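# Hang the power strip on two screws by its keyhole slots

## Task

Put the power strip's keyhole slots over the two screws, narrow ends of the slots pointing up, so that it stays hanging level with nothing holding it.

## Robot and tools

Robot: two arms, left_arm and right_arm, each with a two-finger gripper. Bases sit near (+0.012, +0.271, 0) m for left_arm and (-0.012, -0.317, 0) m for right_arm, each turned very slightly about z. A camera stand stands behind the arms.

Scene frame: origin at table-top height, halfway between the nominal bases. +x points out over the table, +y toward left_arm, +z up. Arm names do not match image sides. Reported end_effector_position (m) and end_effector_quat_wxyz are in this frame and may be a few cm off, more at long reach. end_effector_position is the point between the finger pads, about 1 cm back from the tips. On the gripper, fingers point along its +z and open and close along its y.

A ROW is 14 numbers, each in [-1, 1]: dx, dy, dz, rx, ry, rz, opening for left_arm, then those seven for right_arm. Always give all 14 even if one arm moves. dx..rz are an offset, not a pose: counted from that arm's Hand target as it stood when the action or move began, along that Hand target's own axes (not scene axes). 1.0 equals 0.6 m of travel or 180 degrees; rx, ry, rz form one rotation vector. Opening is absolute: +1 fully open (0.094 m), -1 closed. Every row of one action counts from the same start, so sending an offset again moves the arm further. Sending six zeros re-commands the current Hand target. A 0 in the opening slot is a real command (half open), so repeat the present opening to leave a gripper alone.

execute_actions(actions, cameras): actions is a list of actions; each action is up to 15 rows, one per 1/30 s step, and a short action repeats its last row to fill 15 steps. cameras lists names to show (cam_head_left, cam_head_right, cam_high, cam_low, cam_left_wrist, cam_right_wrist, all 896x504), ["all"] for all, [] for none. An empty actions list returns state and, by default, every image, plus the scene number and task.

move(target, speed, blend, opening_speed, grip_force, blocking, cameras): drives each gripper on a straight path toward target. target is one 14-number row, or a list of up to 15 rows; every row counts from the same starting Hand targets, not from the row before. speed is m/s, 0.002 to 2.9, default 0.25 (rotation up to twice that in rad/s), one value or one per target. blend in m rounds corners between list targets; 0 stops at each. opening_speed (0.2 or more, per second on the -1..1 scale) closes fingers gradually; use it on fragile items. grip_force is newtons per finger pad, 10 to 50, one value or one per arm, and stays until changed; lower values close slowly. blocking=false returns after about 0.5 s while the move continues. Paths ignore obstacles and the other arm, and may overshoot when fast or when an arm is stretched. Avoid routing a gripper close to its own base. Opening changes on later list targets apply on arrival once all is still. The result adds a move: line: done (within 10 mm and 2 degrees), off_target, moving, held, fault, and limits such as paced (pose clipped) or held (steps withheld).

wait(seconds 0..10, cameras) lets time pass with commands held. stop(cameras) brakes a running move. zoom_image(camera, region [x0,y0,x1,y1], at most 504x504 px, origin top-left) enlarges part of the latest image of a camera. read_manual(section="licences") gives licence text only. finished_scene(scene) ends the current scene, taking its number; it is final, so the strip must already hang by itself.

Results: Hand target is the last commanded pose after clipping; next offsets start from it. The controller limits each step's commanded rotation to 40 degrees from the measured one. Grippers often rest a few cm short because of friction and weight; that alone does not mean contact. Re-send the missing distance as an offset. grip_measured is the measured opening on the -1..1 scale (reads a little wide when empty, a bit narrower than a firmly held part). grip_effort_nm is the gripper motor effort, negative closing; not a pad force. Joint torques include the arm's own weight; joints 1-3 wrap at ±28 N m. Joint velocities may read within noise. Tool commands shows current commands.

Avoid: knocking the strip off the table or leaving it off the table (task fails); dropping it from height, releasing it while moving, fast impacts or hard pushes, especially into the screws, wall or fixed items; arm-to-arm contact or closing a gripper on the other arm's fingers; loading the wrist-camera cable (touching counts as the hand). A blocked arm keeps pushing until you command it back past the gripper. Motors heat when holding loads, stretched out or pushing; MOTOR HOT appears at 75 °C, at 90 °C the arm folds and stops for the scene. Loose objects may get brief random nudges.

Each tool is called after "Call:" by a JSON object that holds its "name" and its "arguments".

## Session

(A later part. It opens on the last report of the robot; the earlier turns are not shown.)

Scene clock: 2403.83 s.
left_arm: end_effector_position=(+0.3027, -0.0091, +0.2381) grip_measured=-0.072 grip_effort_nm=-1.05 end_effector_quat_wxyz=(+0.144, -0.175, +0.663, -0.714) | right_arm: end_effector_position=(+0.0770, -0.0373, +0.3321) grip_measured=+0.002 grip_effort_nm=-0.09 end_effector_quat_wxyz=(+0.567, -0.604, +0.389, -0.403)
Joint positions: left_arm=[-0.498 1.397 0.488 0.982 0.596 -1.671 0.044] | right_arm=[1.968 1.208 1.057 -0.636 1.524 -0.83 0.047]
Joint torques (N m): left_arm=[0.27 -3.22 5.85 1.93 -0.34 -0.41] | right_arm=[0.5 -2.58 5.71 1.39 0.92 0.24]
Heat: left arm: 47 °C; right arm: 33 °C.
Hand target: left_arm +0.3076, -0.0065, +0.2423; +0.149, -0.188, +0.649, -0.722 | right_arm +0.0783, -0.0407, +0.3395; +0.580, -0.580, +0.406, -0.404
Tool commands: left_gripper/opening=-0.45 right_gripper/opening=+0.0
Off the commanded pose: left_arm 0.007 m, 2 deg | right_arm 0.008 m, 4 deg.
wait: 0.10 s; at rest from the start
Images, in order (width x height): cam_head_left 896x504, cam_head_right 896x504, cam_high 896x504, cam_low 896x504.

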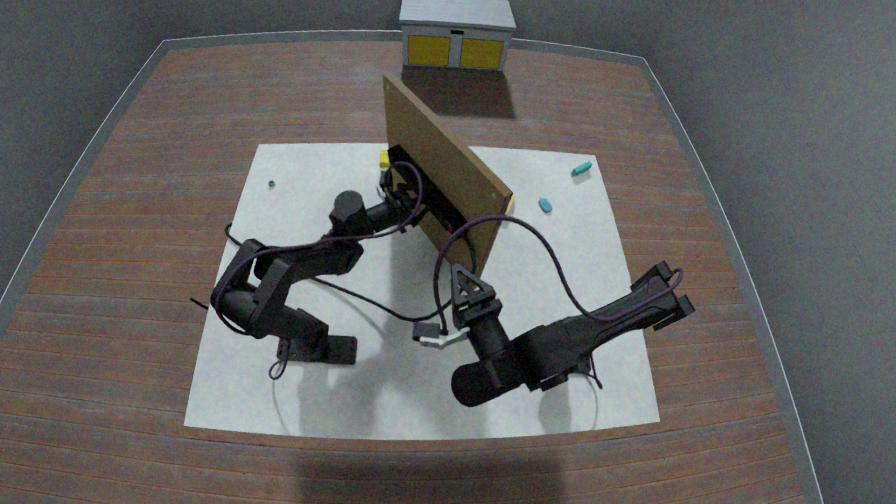

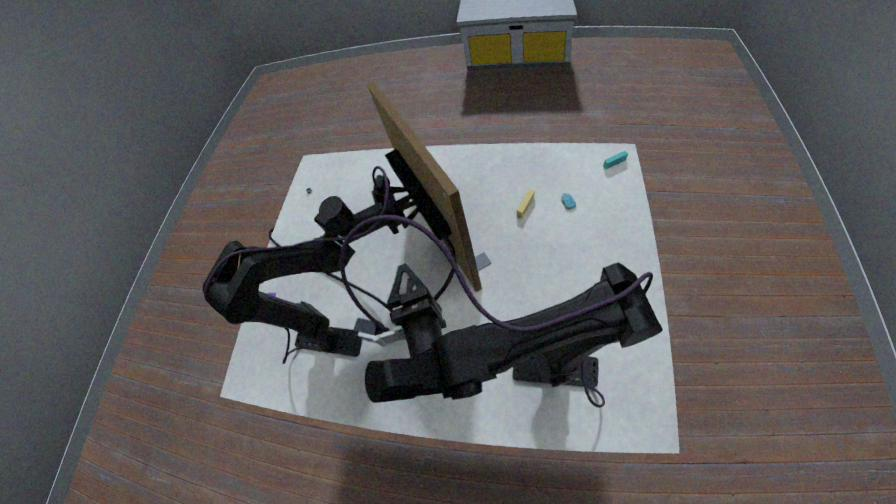

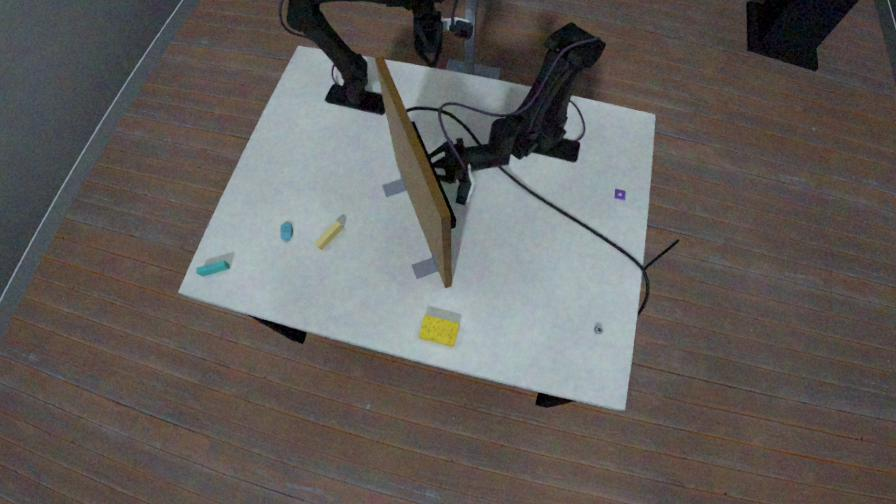

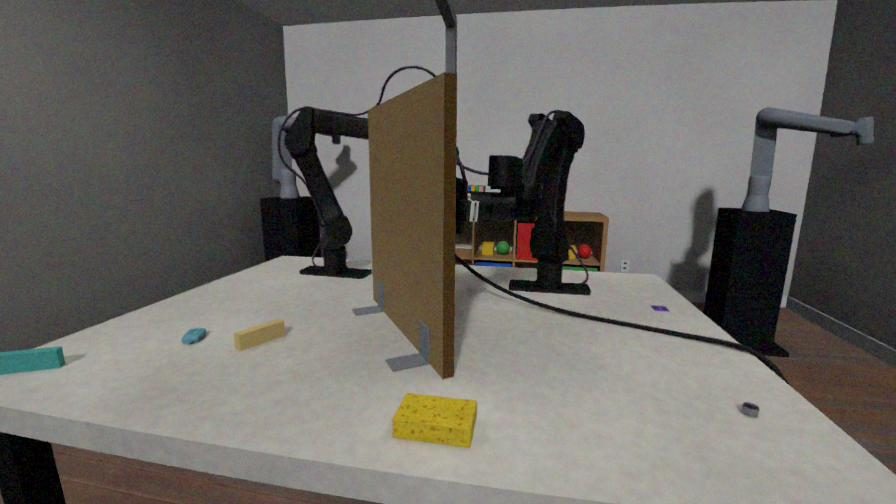

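Call:
{"name": "move", "arguments": {"target": [[0,0,0,0,0,0,-0.45,-0.06,0.03,-0.06,-0.2,-0.02,0.144,0.0],[0,0,0,0,0,0,-0.45,-0.111,0.099,-0.0095,-0.4085,-0.039,0.288,0.0]], "speed": 0.12, "blend": 0.02, "cameras": ["cam_right_wrist","cam_head_left","cam_high"]}}

Scene clock: 2452.73 s.
left_arm: end_effector_position=(+0.3027, -0.0091, +0.2381) grip_measured=-0.072 grip_effort_nm=-1.05 end_effector_quat_wxyz=(+0.144, -0.175, +0.663, -0.714) | right_arm: end_effector_position=(+0.0513, +0.0170, +0.2663) grip_measured=+0.002 grip_effort_nm=-0.08 end_effector_quat_wxyz=(+0.240, -0.604, +0.735, +0.194)
Joint positions: left_arm=[-0.498 1.397 0.488 0.982 0.596 -1.671 0.044] | right_arm=[1.438 1.338 1.479 -1.084 0.013 0.008 0.047]
Joint torques (N m): left_arm=[0.31 -3.18 5.76 1.95 -0.33 -0.39] | right_arm=[-0.64 -5.97 4.9 1.81 -0.15 -0.09]
Heat: left arm: 47 °C; right arm: 33 °C.
Hand target: left_arm +0.3076, -0.0065, +0.2423; +0.149, -0.188, +0.649, -0.722 | right_arm +0.0499, +0.0199, +0.2802; +0.261, -0.601, +0.723, +0.217
Off the commanded pose: left_arm 0.007 m, 2 deg | right_arm 0.014 m, 4 deg.
move: off_target (right_arm)
Images, in order (width x height): cam_head_left 896x504, cam_high 896x504, cam_right_wrist 896x504.

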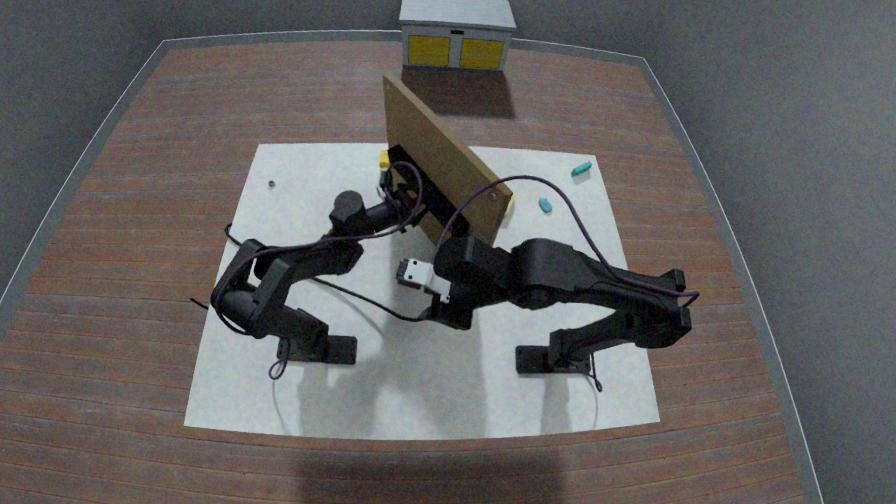

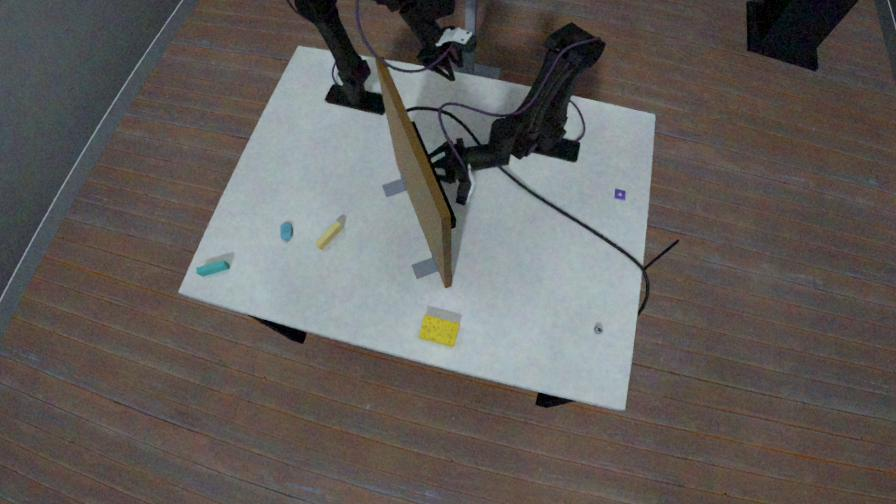

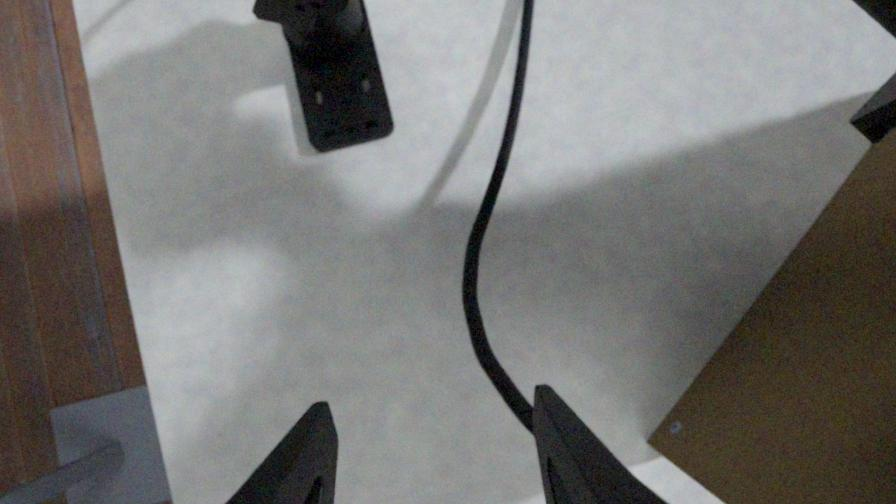

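Call:
{"name": "move", "arguments": {"target": [0,0,0,0,0,0,-0.45,0.0911,-0.061,0.2228,0,0,0,0.4], "speed": 0.12, "cameras": ["cam_right_wrist","cam_head_left","cam_low"]}}

Scene clock: 2485.80 s.
left_arm: end_effector_position=(+0.3027, -0.0091, +0.2381) grip_measured=-0.072 grip_effort_nm=-1.05 end_effector_quat_wxyz=(+0.144, -0.175, +0.663, -0.714) | right_arm: end_effector_position=(+0.0893, +0.0494, +0.1370) grip_measured=+0.398 grip_effort_nm=0.13 end_effector_quat_wxyz=(+0.247, -0.604, +0.730, +0.204)
Joint positions: left_arm=[-0.498 1.397 0.488 0.982 0.596 -1.671 0.044] | right_arm=[1.315 1.421 1.008 -0.508 -0.071 -0.094 0.066]
Joint torques (N m): left_arm=[0.25 -3.19 5.81 1.93 -0.33 -0.39] | right_arm=[-0.8 -4.55 5.55 1.84 -0.19 -0.12]
Heat: left arm: 46 °C; right arm: 34 °C.
Hand target: left_arm +0.3076, -0.0065, +0.2423; +0.149, -0.188, +0.649, -0.722 | right_arm +0.0937, +0.0559, +0.1425; +0.261, -0.601, +0.723, +0.217
Off the commanded pose: left_arm 0.007 m, 2 deg | right_arm 0.010 m, 2 deg.
move: done
Images, in order (width x height): cam_head_left 896x504, cam_low 896x504, cam_right_wrist 896x504.

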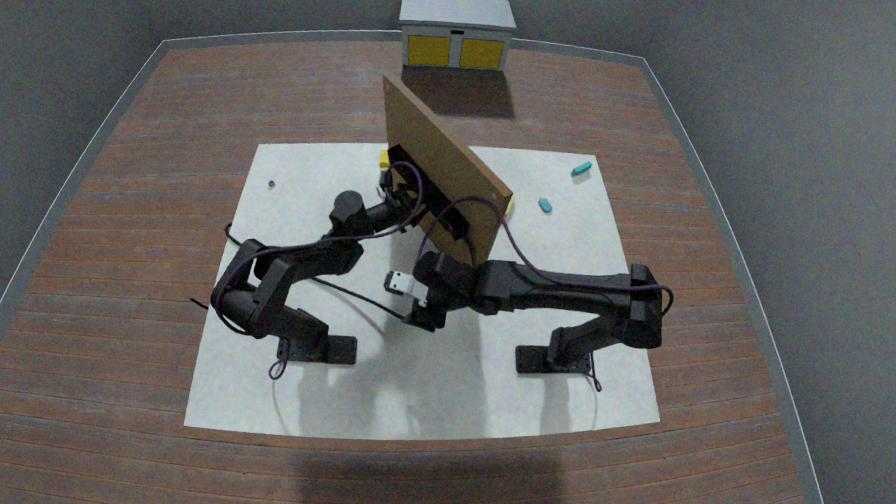

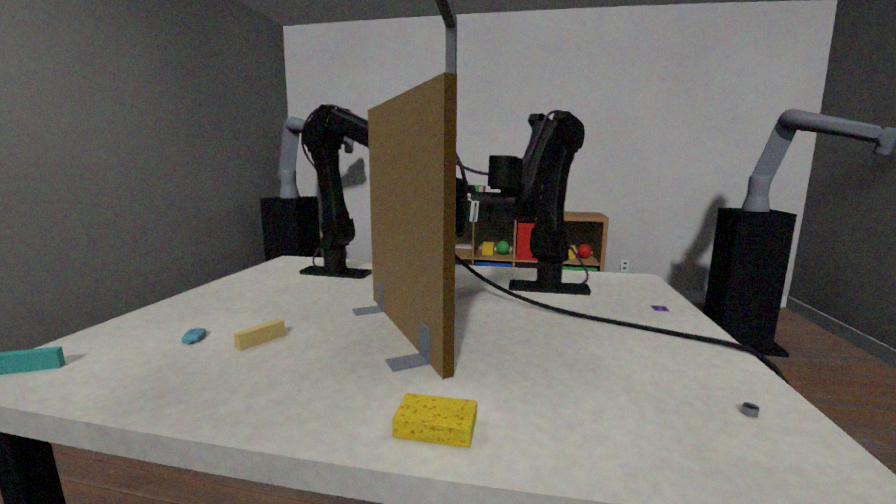

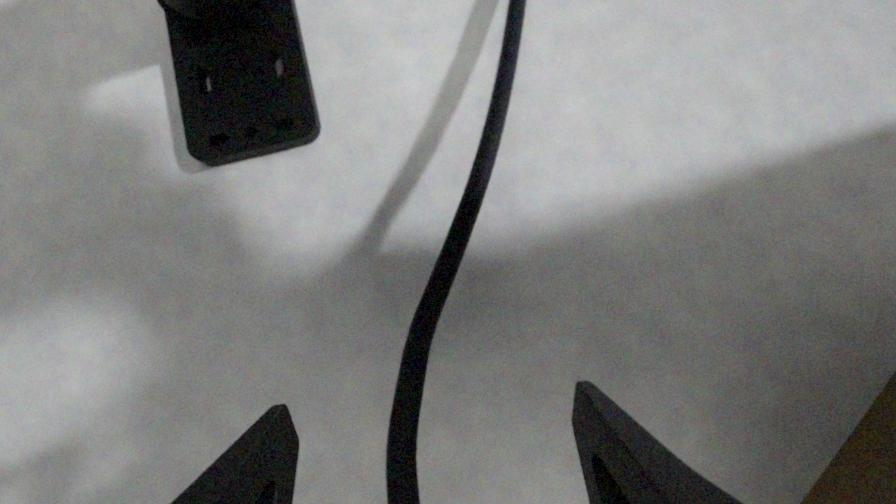

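Call:
{"name": "move", "arguments": {"target": [0,0,0,0,0,0,-0.45,0.025,0.007,0.058,0,0,0,0.4], "speed": 0.08, "cameras": ["cam_right_wrist","cam_high"]}}

Scene clock: 2504.43 s.
left_arm: end_effector_position=(+0.3027, -0.0091, +0.2381) grip_measured=-0.072 grip_effort_nm=-1.05 end_effector_quat_wxyz=(+0.144, -0.175, +0.663, -0.714) | right_arm: end_effector_position=(+0.0908, +0.0600, +0.1022) grip_measured=+0.398 grip_effort_nm=0.13 end_effector_quat_wxyz=(+0.249, -0.605, +0.728, +0.206)
Joint positions: left_arm=[-0.498 1.397 0.488 0.982 0.596 -1.671 0.044] | right_arm=[1.319 1.495 0.926 -0.348 -0.071 -0.094 0.066]
Joint torques (N m): left_arm=[0.21 -3.19 5.74 1.93 -0.35 -0.4] | right_arm=[0.62 -4.97 5.38 1.83 -0.07 0.05]
Heat: left arm: 46 °C; right arm: 36 °C.
Hand target: left_arm +0.3076, -0.0065, +0.2423; +0.149, -0.188, +0.649, -0.722 | right_arm +0.0915, +0.0672, +0.1061; +0.261, -0.601, +0.723, +0.217
Off the commanded pose: left_arm 0.007 m, 2 deg | right_arm 0.008 m, 2 deg.
move: done
Images, in order (width x height): cam_high 896x504, cam_right_wrist 896x504.

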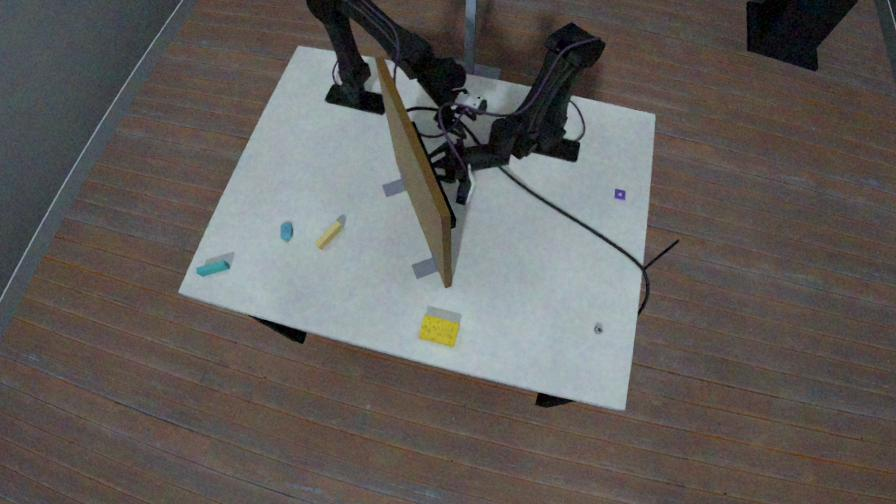

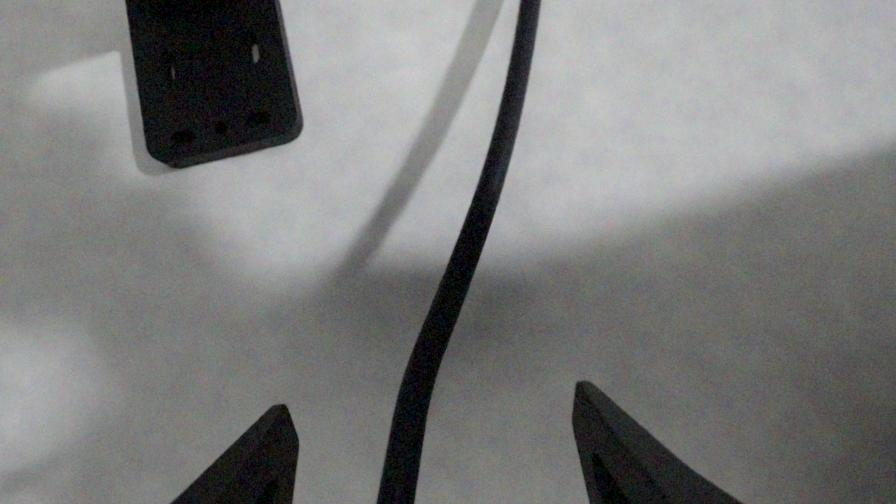

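Call:
{"name": "move", "arguments": {"target": [0,0,0,0,0,0,-0.45,0.025,0.013,0.045,0,0,0,0.4], "speed": 0.08, "cameras": ["cam_right_wrist","cam_low"]}}

Scene clock: 2513.37 s.
left_arm: end_effector_position=(+0.3027, -0.0091, +0.2381) grip_measured=-0.072 grip_effort_nm=-1.05 end_effector_quat_wxyz=(+0.144, -0.175, +0.663, -0.714) | right_arm: end_effector_position=(+0.0809, +0.0691, +0.0732) grip_measured=+0.398 grip_effort_nm=0.13 end_effector_quat_wxyz=(+0.247, -0.610, +0.722, +0.214)
Joint positions: left_arm=[-0.498 1.397 0.488 0.982 0.596 -1.671 0.044] | right_arm=[1.35 1.562 0.862 -0.209 -0.071 -0.077 0.066]
Joint torques (N m): left_arm=[0.28 -3.22 5.75 1.93 -0.35 -0.38] | right_arm=[0.44 -5.33 4.92 1.83 0.14 0.12]
Heat: left arm: 46 °C; right arm: 36 °C.
Hand target: left_arm +0.3076, -0.0065, +0.2423; +0.149, -0.188, +0.649, -0.722 | right_arm +0.0848, +0.0743, +0.0758; +0.261, -0.601, +0.723, +0.218
Off the commanded pose: left_arm 0.007 m, 2 deg | right_arm 0.007 m, 2 deg.
move: done
Images, in order (width x height): cam_low 896x504, cam_right_wrist 896x504.

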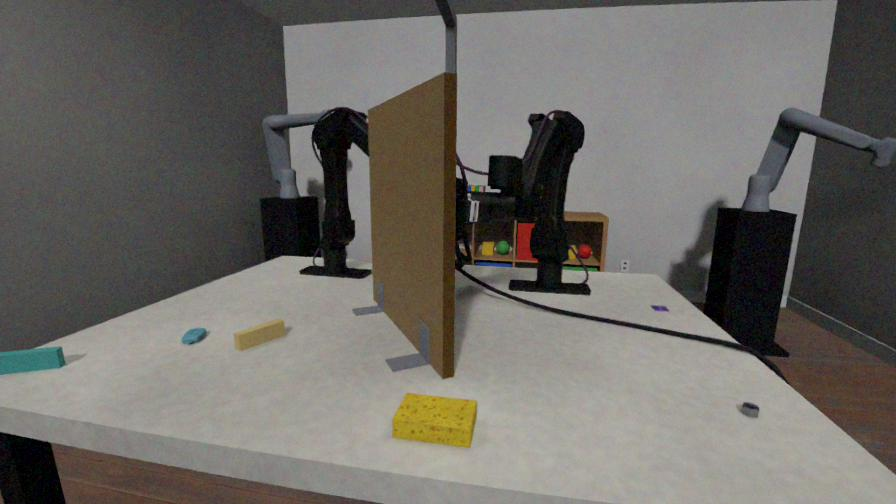

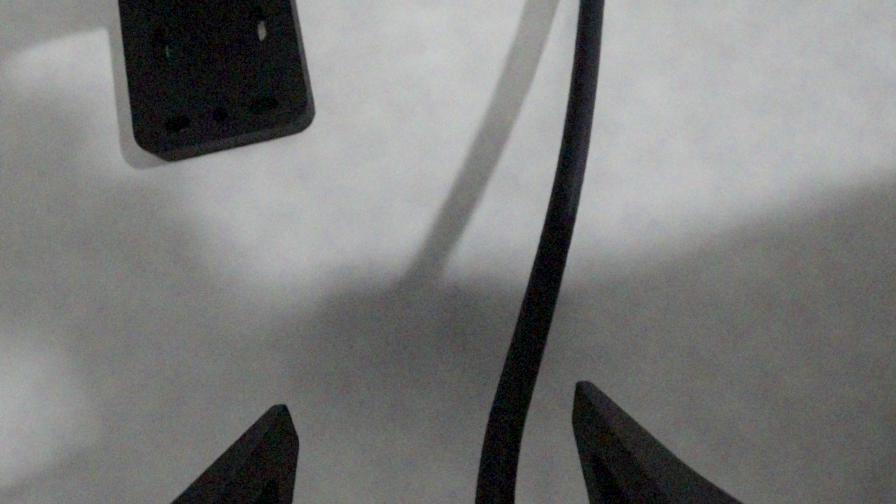

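Call:
{"name": "move", "arguments": {"target": [0,0,0,0,0,0,-0.45,0.008,-0.013,0.018,0,0,0,0.4], "speed": 0.08, "cameras": ["cam_right_wrist"]}}

Scene clock: 2519.47 s.
left_arm: end_effector_position=(+0.3027, -0.0091, +0.2381) grip_measured=-0.072 grip_effort_nm=-1.05 end_effector_quat_wxyz=(+0.144, -0.175, +0.663, -0.714) | right_arm: end_effector_position=(+0.0868, +0.0720, +0.0624) grip_measured=+0.398 grip_effort_nm=0.13 end_effector_quat_wxyz=(+0.248, -0.605, +0.726, +0.212)
Joint positions: left_arm=[-0.498 1.397 0.488 0.982 0.596 -1.671 0.044] | right_arm=[1.338 1.599 0.85 -0.159 -0.071 -0.077 0.066]
Joint torques (N m): left_arm=[0.24 -3.17 5.76 1.92 -0.35 -0.37] | right_arm=[-0.72 -5.37 4.67 1.78 -0.03 -0.1]
Heat: left arm: 46 °C; right arm: 36 °C.
Hand target: left_arm +0.3076, -0.0065, +0.2423; +0.149, -0.188, +0.649, -0.722 | right_arm +0.0930, +0.0760, +0.0644; +0.261, -0.601, +0.723, +0.218
Off the commanded pose: left_arm 0.007 m, 2 deg | right_arm 0.008 m, 2 deg.
move: done
Images, in order (width x height): cam_right_wrist 896x504.

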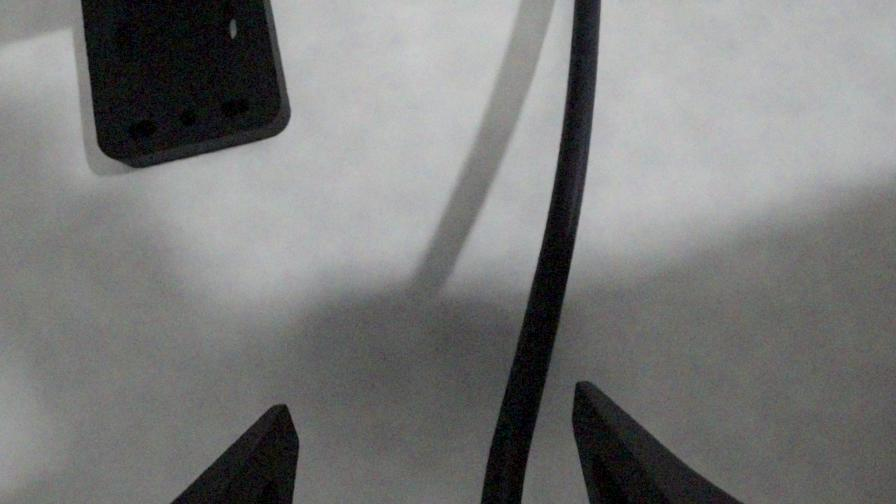

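Call:
{"name": "move", "arguments": {"target": [0,0,0,0,0,0,-0.45,0,0.0,0,0,0,0,-0.95], "opening_speed": 0.7, "cameras": ["cam_right_wrist"]}}

Scene clock: 2524.87 s.
left_arm: end_effector_position=(+0.3027, -0.0091, +0.2381) grip_measured=-0.072 grip_effort_nm=-1.05 end_effector_quat_wxyz=(+0.144, -0.175, +0.663, -0.714) | right_arm: end_effector_position=(+0.0895, +0.0724, +0.0632) grip_measured=-0.948 grip_effort_nm=-0.09 end_effector_quat_wxyz=(+0.251, -0.602, +0.727, +0.213)
Joint positions: left_arm=[-0.498 1.397 0.488 0.982 0.596 -1.671 0.044] | right_arm=[1.332 1.599 0.85 -0.153 -0.071 -0.077 0.002]
Joint torques (N m): left_arm=[0.28 -3.14 5.79 1.95 -0.35 -0.38] | right_arm=[-0.8 -5.33 4.89 1.76 -0.05 -0.09]
Heat: left arm: 46 °C; right arm: 36 °C.
Hand target: left_arm +0.3076, -0.0065, +0.2423; +0.149, -0.188, +0.649, -0.722 | right_arm +0.0930, +0.0760, +0.0644; +0.261, -0.601, +0.723, +0.218
Off the commanded pose: left_arm 0.007 m, 2 deg | right_arm 0.005 m, 1 deg.
move: done
Images, in order (width x height): cam_right_wrist 896x504.

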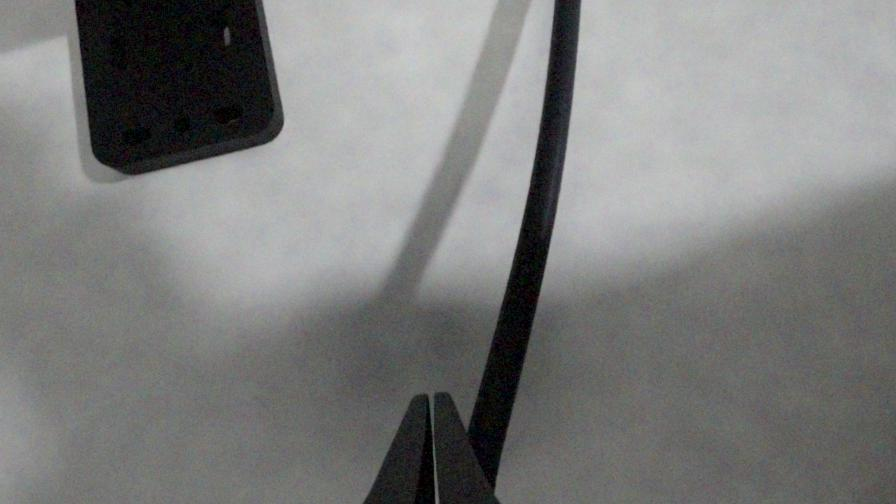

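Call:
{"name": "move", "arguments": {"target": [[0,0,0,0,0,0,-0.45,0,0.0,0,0,0,0,0.4],[0,0,0,0,0,0,-0.45,0.015,-0.022,0.045,0,0,0,0.4]], "speed": 0.08, "cameras": ["cam_right_wrist"]}}

Scene clock: 2532.60 s.
left_arm: end_effector_position=(+0.3027, -0.0091, +0.2381) grip_measured=-0.072 grip_effort_nm=-1.05 end_effector_quat_wxyz=(+0.144, -0.175, +0.663, -0.714) | right_arm: end_effector_position=(+0.1035, +0.0805, +0.0367) grip_measured=+0.398 grip_effort_nm=0.13 end_effector_quat_wxyz=(+0.253, -0.603, +0.727, +0.209)
Joint positions: left_arm=[-0.498 1.397 0.488 0.982 0.596 -1.671 0.044] | right_arm=[1.299 1.703 0.842 -0.045 -0.083 -0.106 0.066]
Joint torques (N m): left_arm=[0.32 -3.14 5.76 1.93 -0.35 -0.39] | right_arm=[-0.76 -5.97 4.44 1.81 -0.2 -0.11]
Heat: left arm: 46 °C; right arm: 36 °C.
Hand target: left_arm +0.3076, -0.0065, +0.2423; +0.149, -0.188, +0.649, -0.722 | right_arm +0.1079, +0.0838, +0.0379; +0.261, -0.601, +0.723, +0.217
Off the commanded pose: left_arm 0.007 m, 2 deg | right_arm 0.006 m, 1 deg.
move: done
Images, in order (width x height): cam_right_wrist 896x504.

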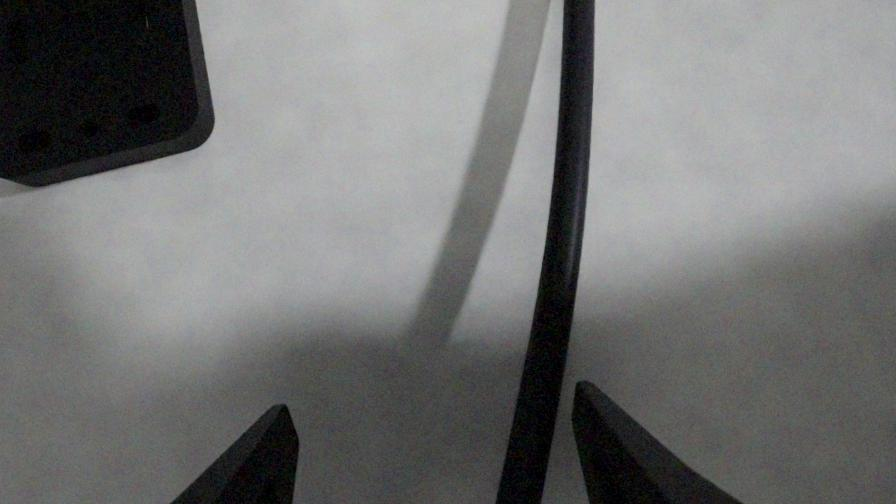

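Call:
{"name": "move", "arguments": {"target": [[0,0,0,0,0,0,-0.45,0.0,-0.026,0.0,0,0,0,0.4],[0,0,0,0,0,0,-0.45,0.006,-0.026,0.017,0,0,0,0.4]], "speed": 0.08, "cameras": ["cam_right_wrist"]}}

Scene clock: 2537.13 s.
left_arm: end_effector_position=(+0.3027, -0.0091, +0.2381) grip_measured=-0.072 grip_effort_nm=-1.05 end_effector_quat_wxyz=(+0.144, -0.175, +0.663, -0.714) | right_arm: end_effector_position=(+0.1185, +0.0792, +0.0241) grip_measured=+0.398 grip_effort_nm=0.13 end_effector_quat_wxyz=(+0.250, -0.603, +0.728, +0.209)
Joint positions: left_arm=[-0.498 1.397 0.488 0.982 0.596 -1.671 0.044] | right_arm=[1.25 1.751 0.842 -0.007 -0.116 -0.143 0.066]
Joint torques (N m): left_arm=[0.28 -3.22 5.78 1.93 -0.36 -0.37] | right_arm=[-0.66 -6.08 4.97 1.75 -0.17 -0.08]
Heat: left arm: 46 °C; right arm: 36 °C.
Hand target: left_arm +0.3076, -0.0065, +0.2423; +0.149, -0.188, +0.649, -0.722 | right_arm +0.1239, +0.0846, +0.0277; +0.261, -0.601, +0.723, +0.217
Off the commanded pose: left_arm 0.007 m, 2 deg | right_arm 0.008 m, 2 deg.
move: done
Images, in order (width x height): cam_right_wrist 896x504.

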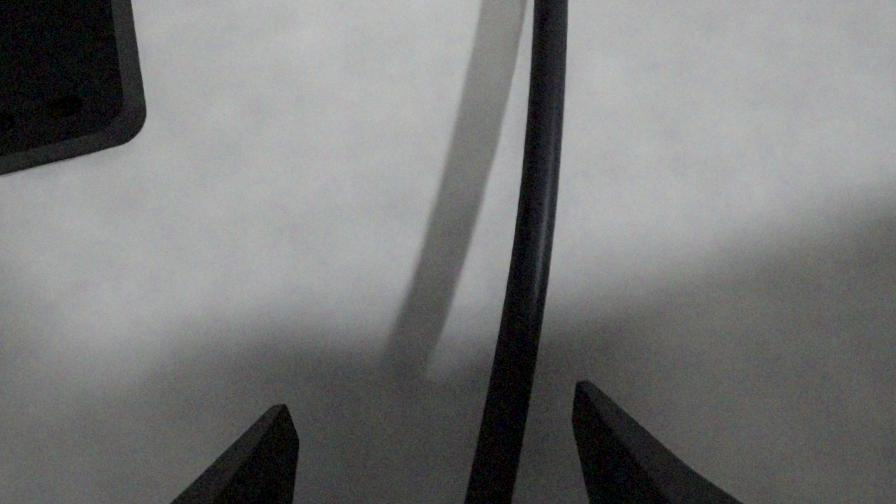

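Call:
{"name": "move", "arguments": {"target": [[0,0,0,0,0,0,-0.45,0.0,-0.014,0.008,0,0,0,0.4],[0,0,0,0,0,0,-0.45,0.0,-0.014,0.008,0,0,0,-0.95]], "speed": 0.06, "cameras": ["cam_right_wrist"]}}

Scene clock: 2541.30 s.
left_arm: end_effector_position=(+0.3027, -0.0090, +0.2375) grip_measured=-0.072 grip_effort_nm=-1.05 end_effector_quat_wxyz=(+0.144, -0.175, +0.663, -0.713) | right_arm: end_effector_position=(+0.1247, +0.0772, +0.0171) grip_measured=-0.819 grip_effort_nm=-1.01 end_effector_quat_wxyz=(+0.246, -0.604, +0.729, +0.207)
Joint positions: left_arm=[-0.498 1.397 0.486 0.982 0.595 -1.67 0.044] | right_arm=[1.229 1.774 0.842 0.005 -0.129 -0.162 0.008]
Joint torques (N m): left_arm=[0.31 -3.18 5.81 1.92 -0.33 -0.4] | right_arm=[-0.99 -6.11 6.12 1.71 -0.19 -0.12]
Heat: left arm: 47 °C; right arm: 36 °C.
Hand target: left_arm +0.3076, -0.0065, +0.2423; +0.149, -0.188, +0.649, -0.722 | right_arm +0.1327, +0.0861, +0.0240; +0.261, -0.601, +0.723, +0.218
Off the commanded pose: left_arm 0.007 m, 2 deg | right_arm 0.014 m, 2 deg.
move: off_target (right_arm); target 2's new opening was sent with right_arm's hand 0.014 m and 2 deg from that target
Images, in order (width x height): cam_right_wrist 896x504.

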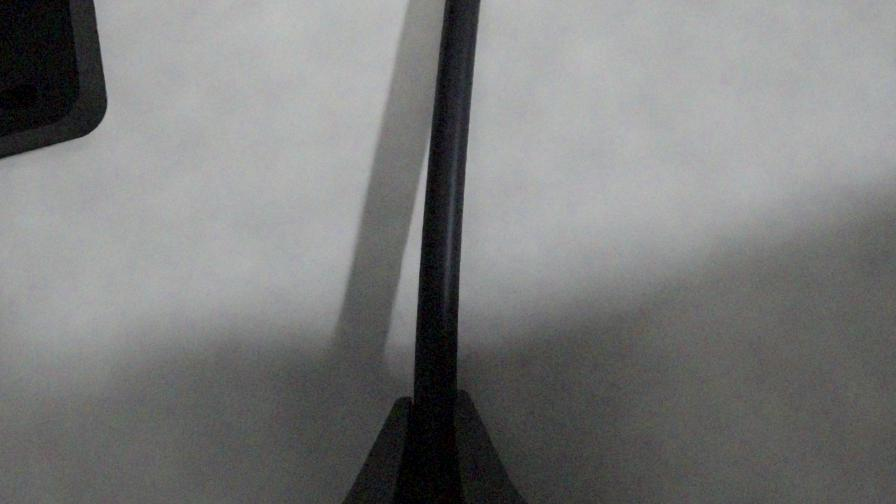

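Call:
{"name": "move", "arguments": {"target": [0,0,0,0,0,0,-0.45,0.128,0.008,-0.132,0,0,0,-0.95], "speed": 0.07, "cameras": ["cam_right_wrist","cam_head_left","cam_low","cam_high"]}}

Scene clock: 2550.93 s.
left_arm: end_effector_position=(+0.3027, -0.0089, +0.2376) grip_measured=-0.072 grip_effort_nm=-1.05 end_effector_quat_wxyz=(+0.145, -0.175, +0.663, -0.713) | right_arm: end_effector_position=(+0.1097, -0.0121, +0.0344) grip_measured=-0.819 grip_effort_nm=-1.01 end_effector_quat_wxyz=(+0.271, -0.600, +0.721, +0.216)
Joint positions: left_arm=[-0.498 1.397 0.486 0.982 0.595 -1.67 0.044] | right_arm=[1.14 1.373 0.488 0.003 -0.179 -0.232 0.008]
Joint torques (N m): left_arm=[0.23 -3.22 5.82 1.93 -0.32 -0.4] | right_arm=[-1.32 -6.08 4.25 1.03 -0.33 -0.1]
Heat: left arm: 47 °C; right arm: 36 °C.
Hand target: left_arm +0.3076, -0.0065, +0.2423; +0.150, -0.188, +0.649, -0.722 | right_arm +0.1080, -0.0209, +0.0358; +0.261, -0.601, +0.723, +0.217
Off the commanded pose: left_arm 0.007 m, 2 deg | right_arm 0.009 m, 1 deg.
move: done
Images, in order (width x height): cam_head_left 896x504, cam_high 896x504, cam_low 896x504, cam_right_wrist 896x504.

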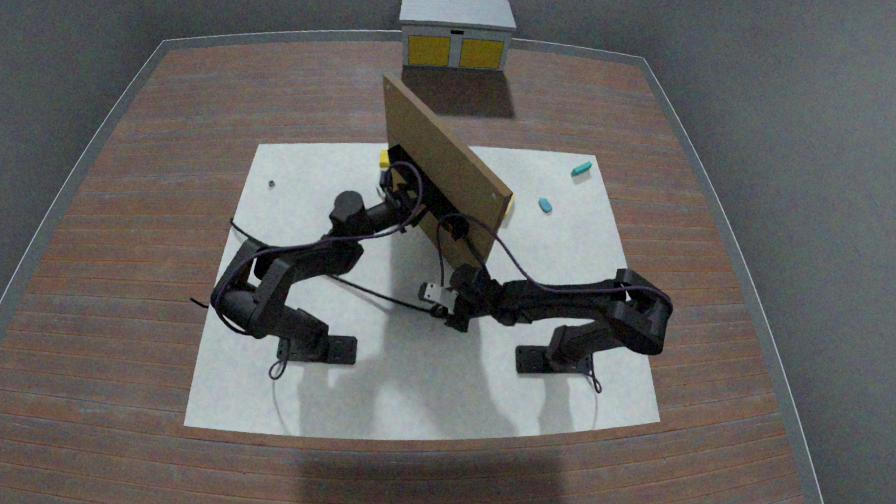

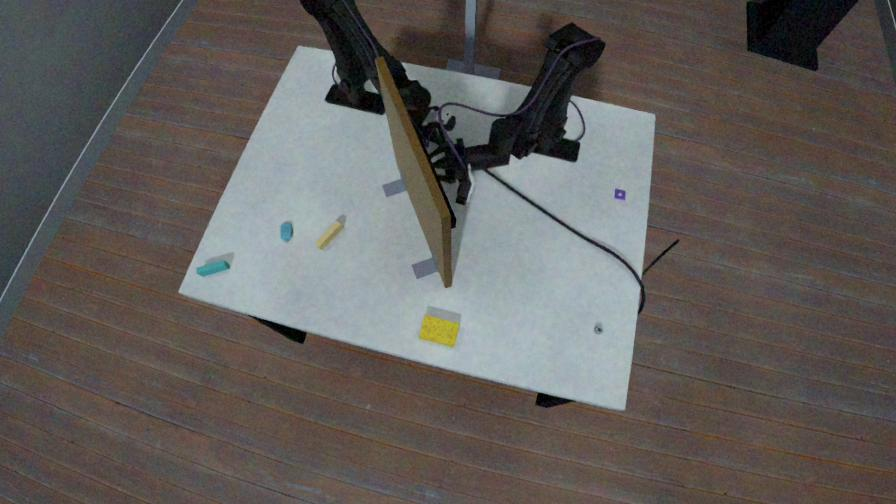

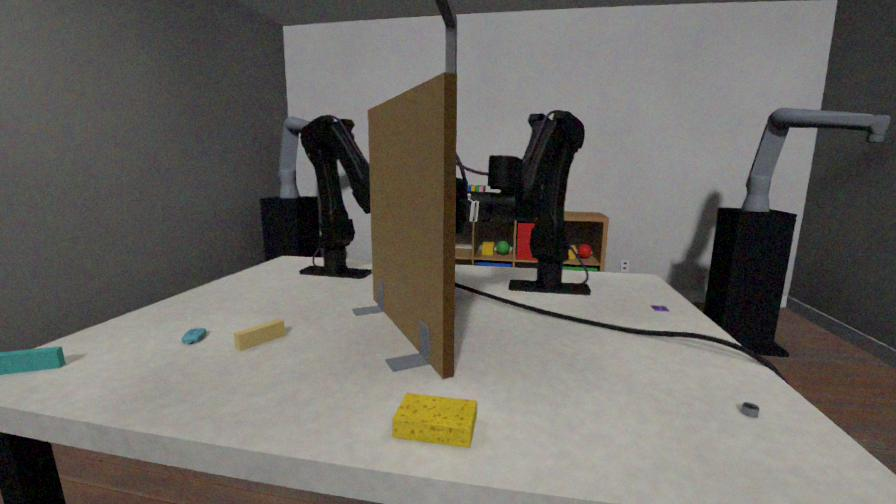

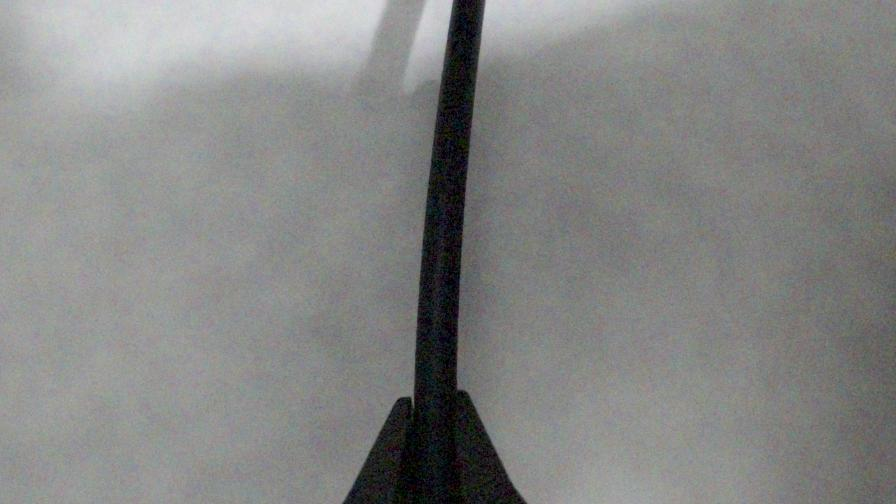

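Call:
{"name": "move", "arguments": {"target": [0,0,0,0,0,0,-0.45,0.071,-0.032,-0.0375,0,0,0,-0.95], "speed": 0.07, "cameras": ["cam_right_wrist","cam_head_left"]}}

Call:
{"name": "zoom_image", "arguments": {"camera": "cam_head_left", "region": [360, 170, 560, 360]}}

Scene clock: 2557.70 s.
left_arm: end_effector_position=(+0.3027, -0.0089, +0.2376) grip_measured=-0.072 grip_effort_nm=-1.05 end_effector_quat_wxyz=(+0.145, -0.175, +0.663, -0.713) | right_arm: end_effector_position=(+0.1205, -0.0572, +0.0306) grip_measured=-0.819 grip_effort_nm=-1.01 end_effector_quat_wxyz=(+0.281, -0.606, +0.712, +0.219)
Joint positions: left_arm=[-0.498 1.397 0.486 0.982 0.595 -1.67 0.044] | right_arm=[0.967 1.223 0.362 -0.033 -0.293 -0.389 0.008]
Joint torques (N m): left_arm=[0.31 -3.12 5.79 1.93 -0.32 -0.42] | right_arm=[-2.67 -4.03 4.1 0.86 -0.39 -0.12]
Heat: left arm: 47 °C; right arm: 35 °C.
Hand target: left_arm +0.3076, -0.0065, +0.2423; +0.150, -0.188, +0.649, -0.722 | right_arm +0.1183, -0.0707, +0.0259; +0.261, -0.601, +0.723, +0.217
Off the commanded pose: left_arm 0.007 m, 2 deg | right_arm 0.014 m, 3 deg.
move: off_target (right_arm)
Images, in order (width x height): cam_head_left 896x504, cam_right_wrist 896x504.

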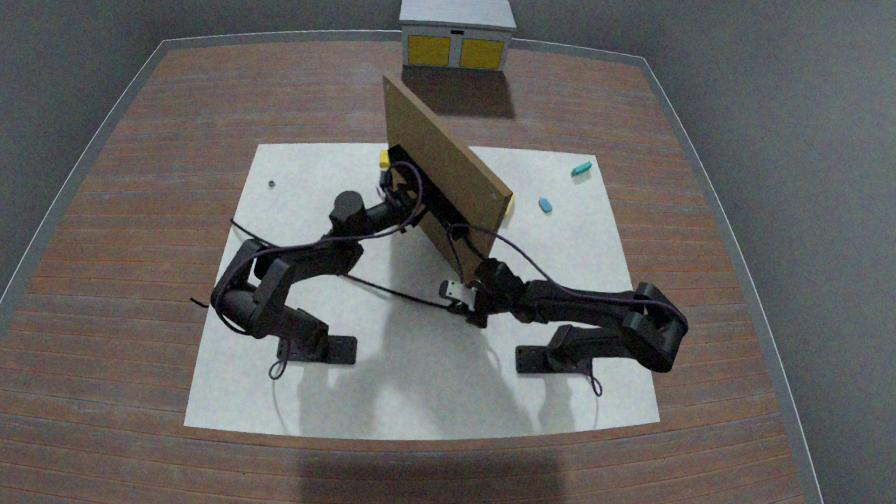

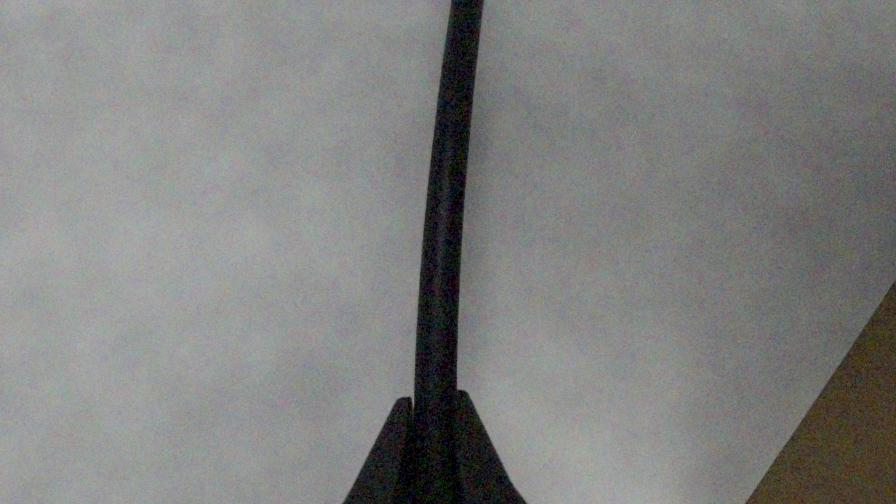

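Scaled by 2.520.

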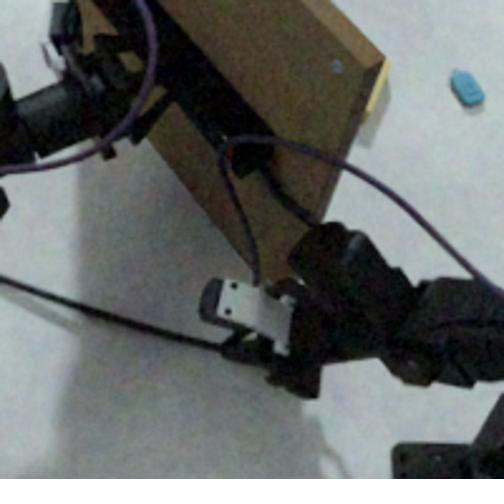

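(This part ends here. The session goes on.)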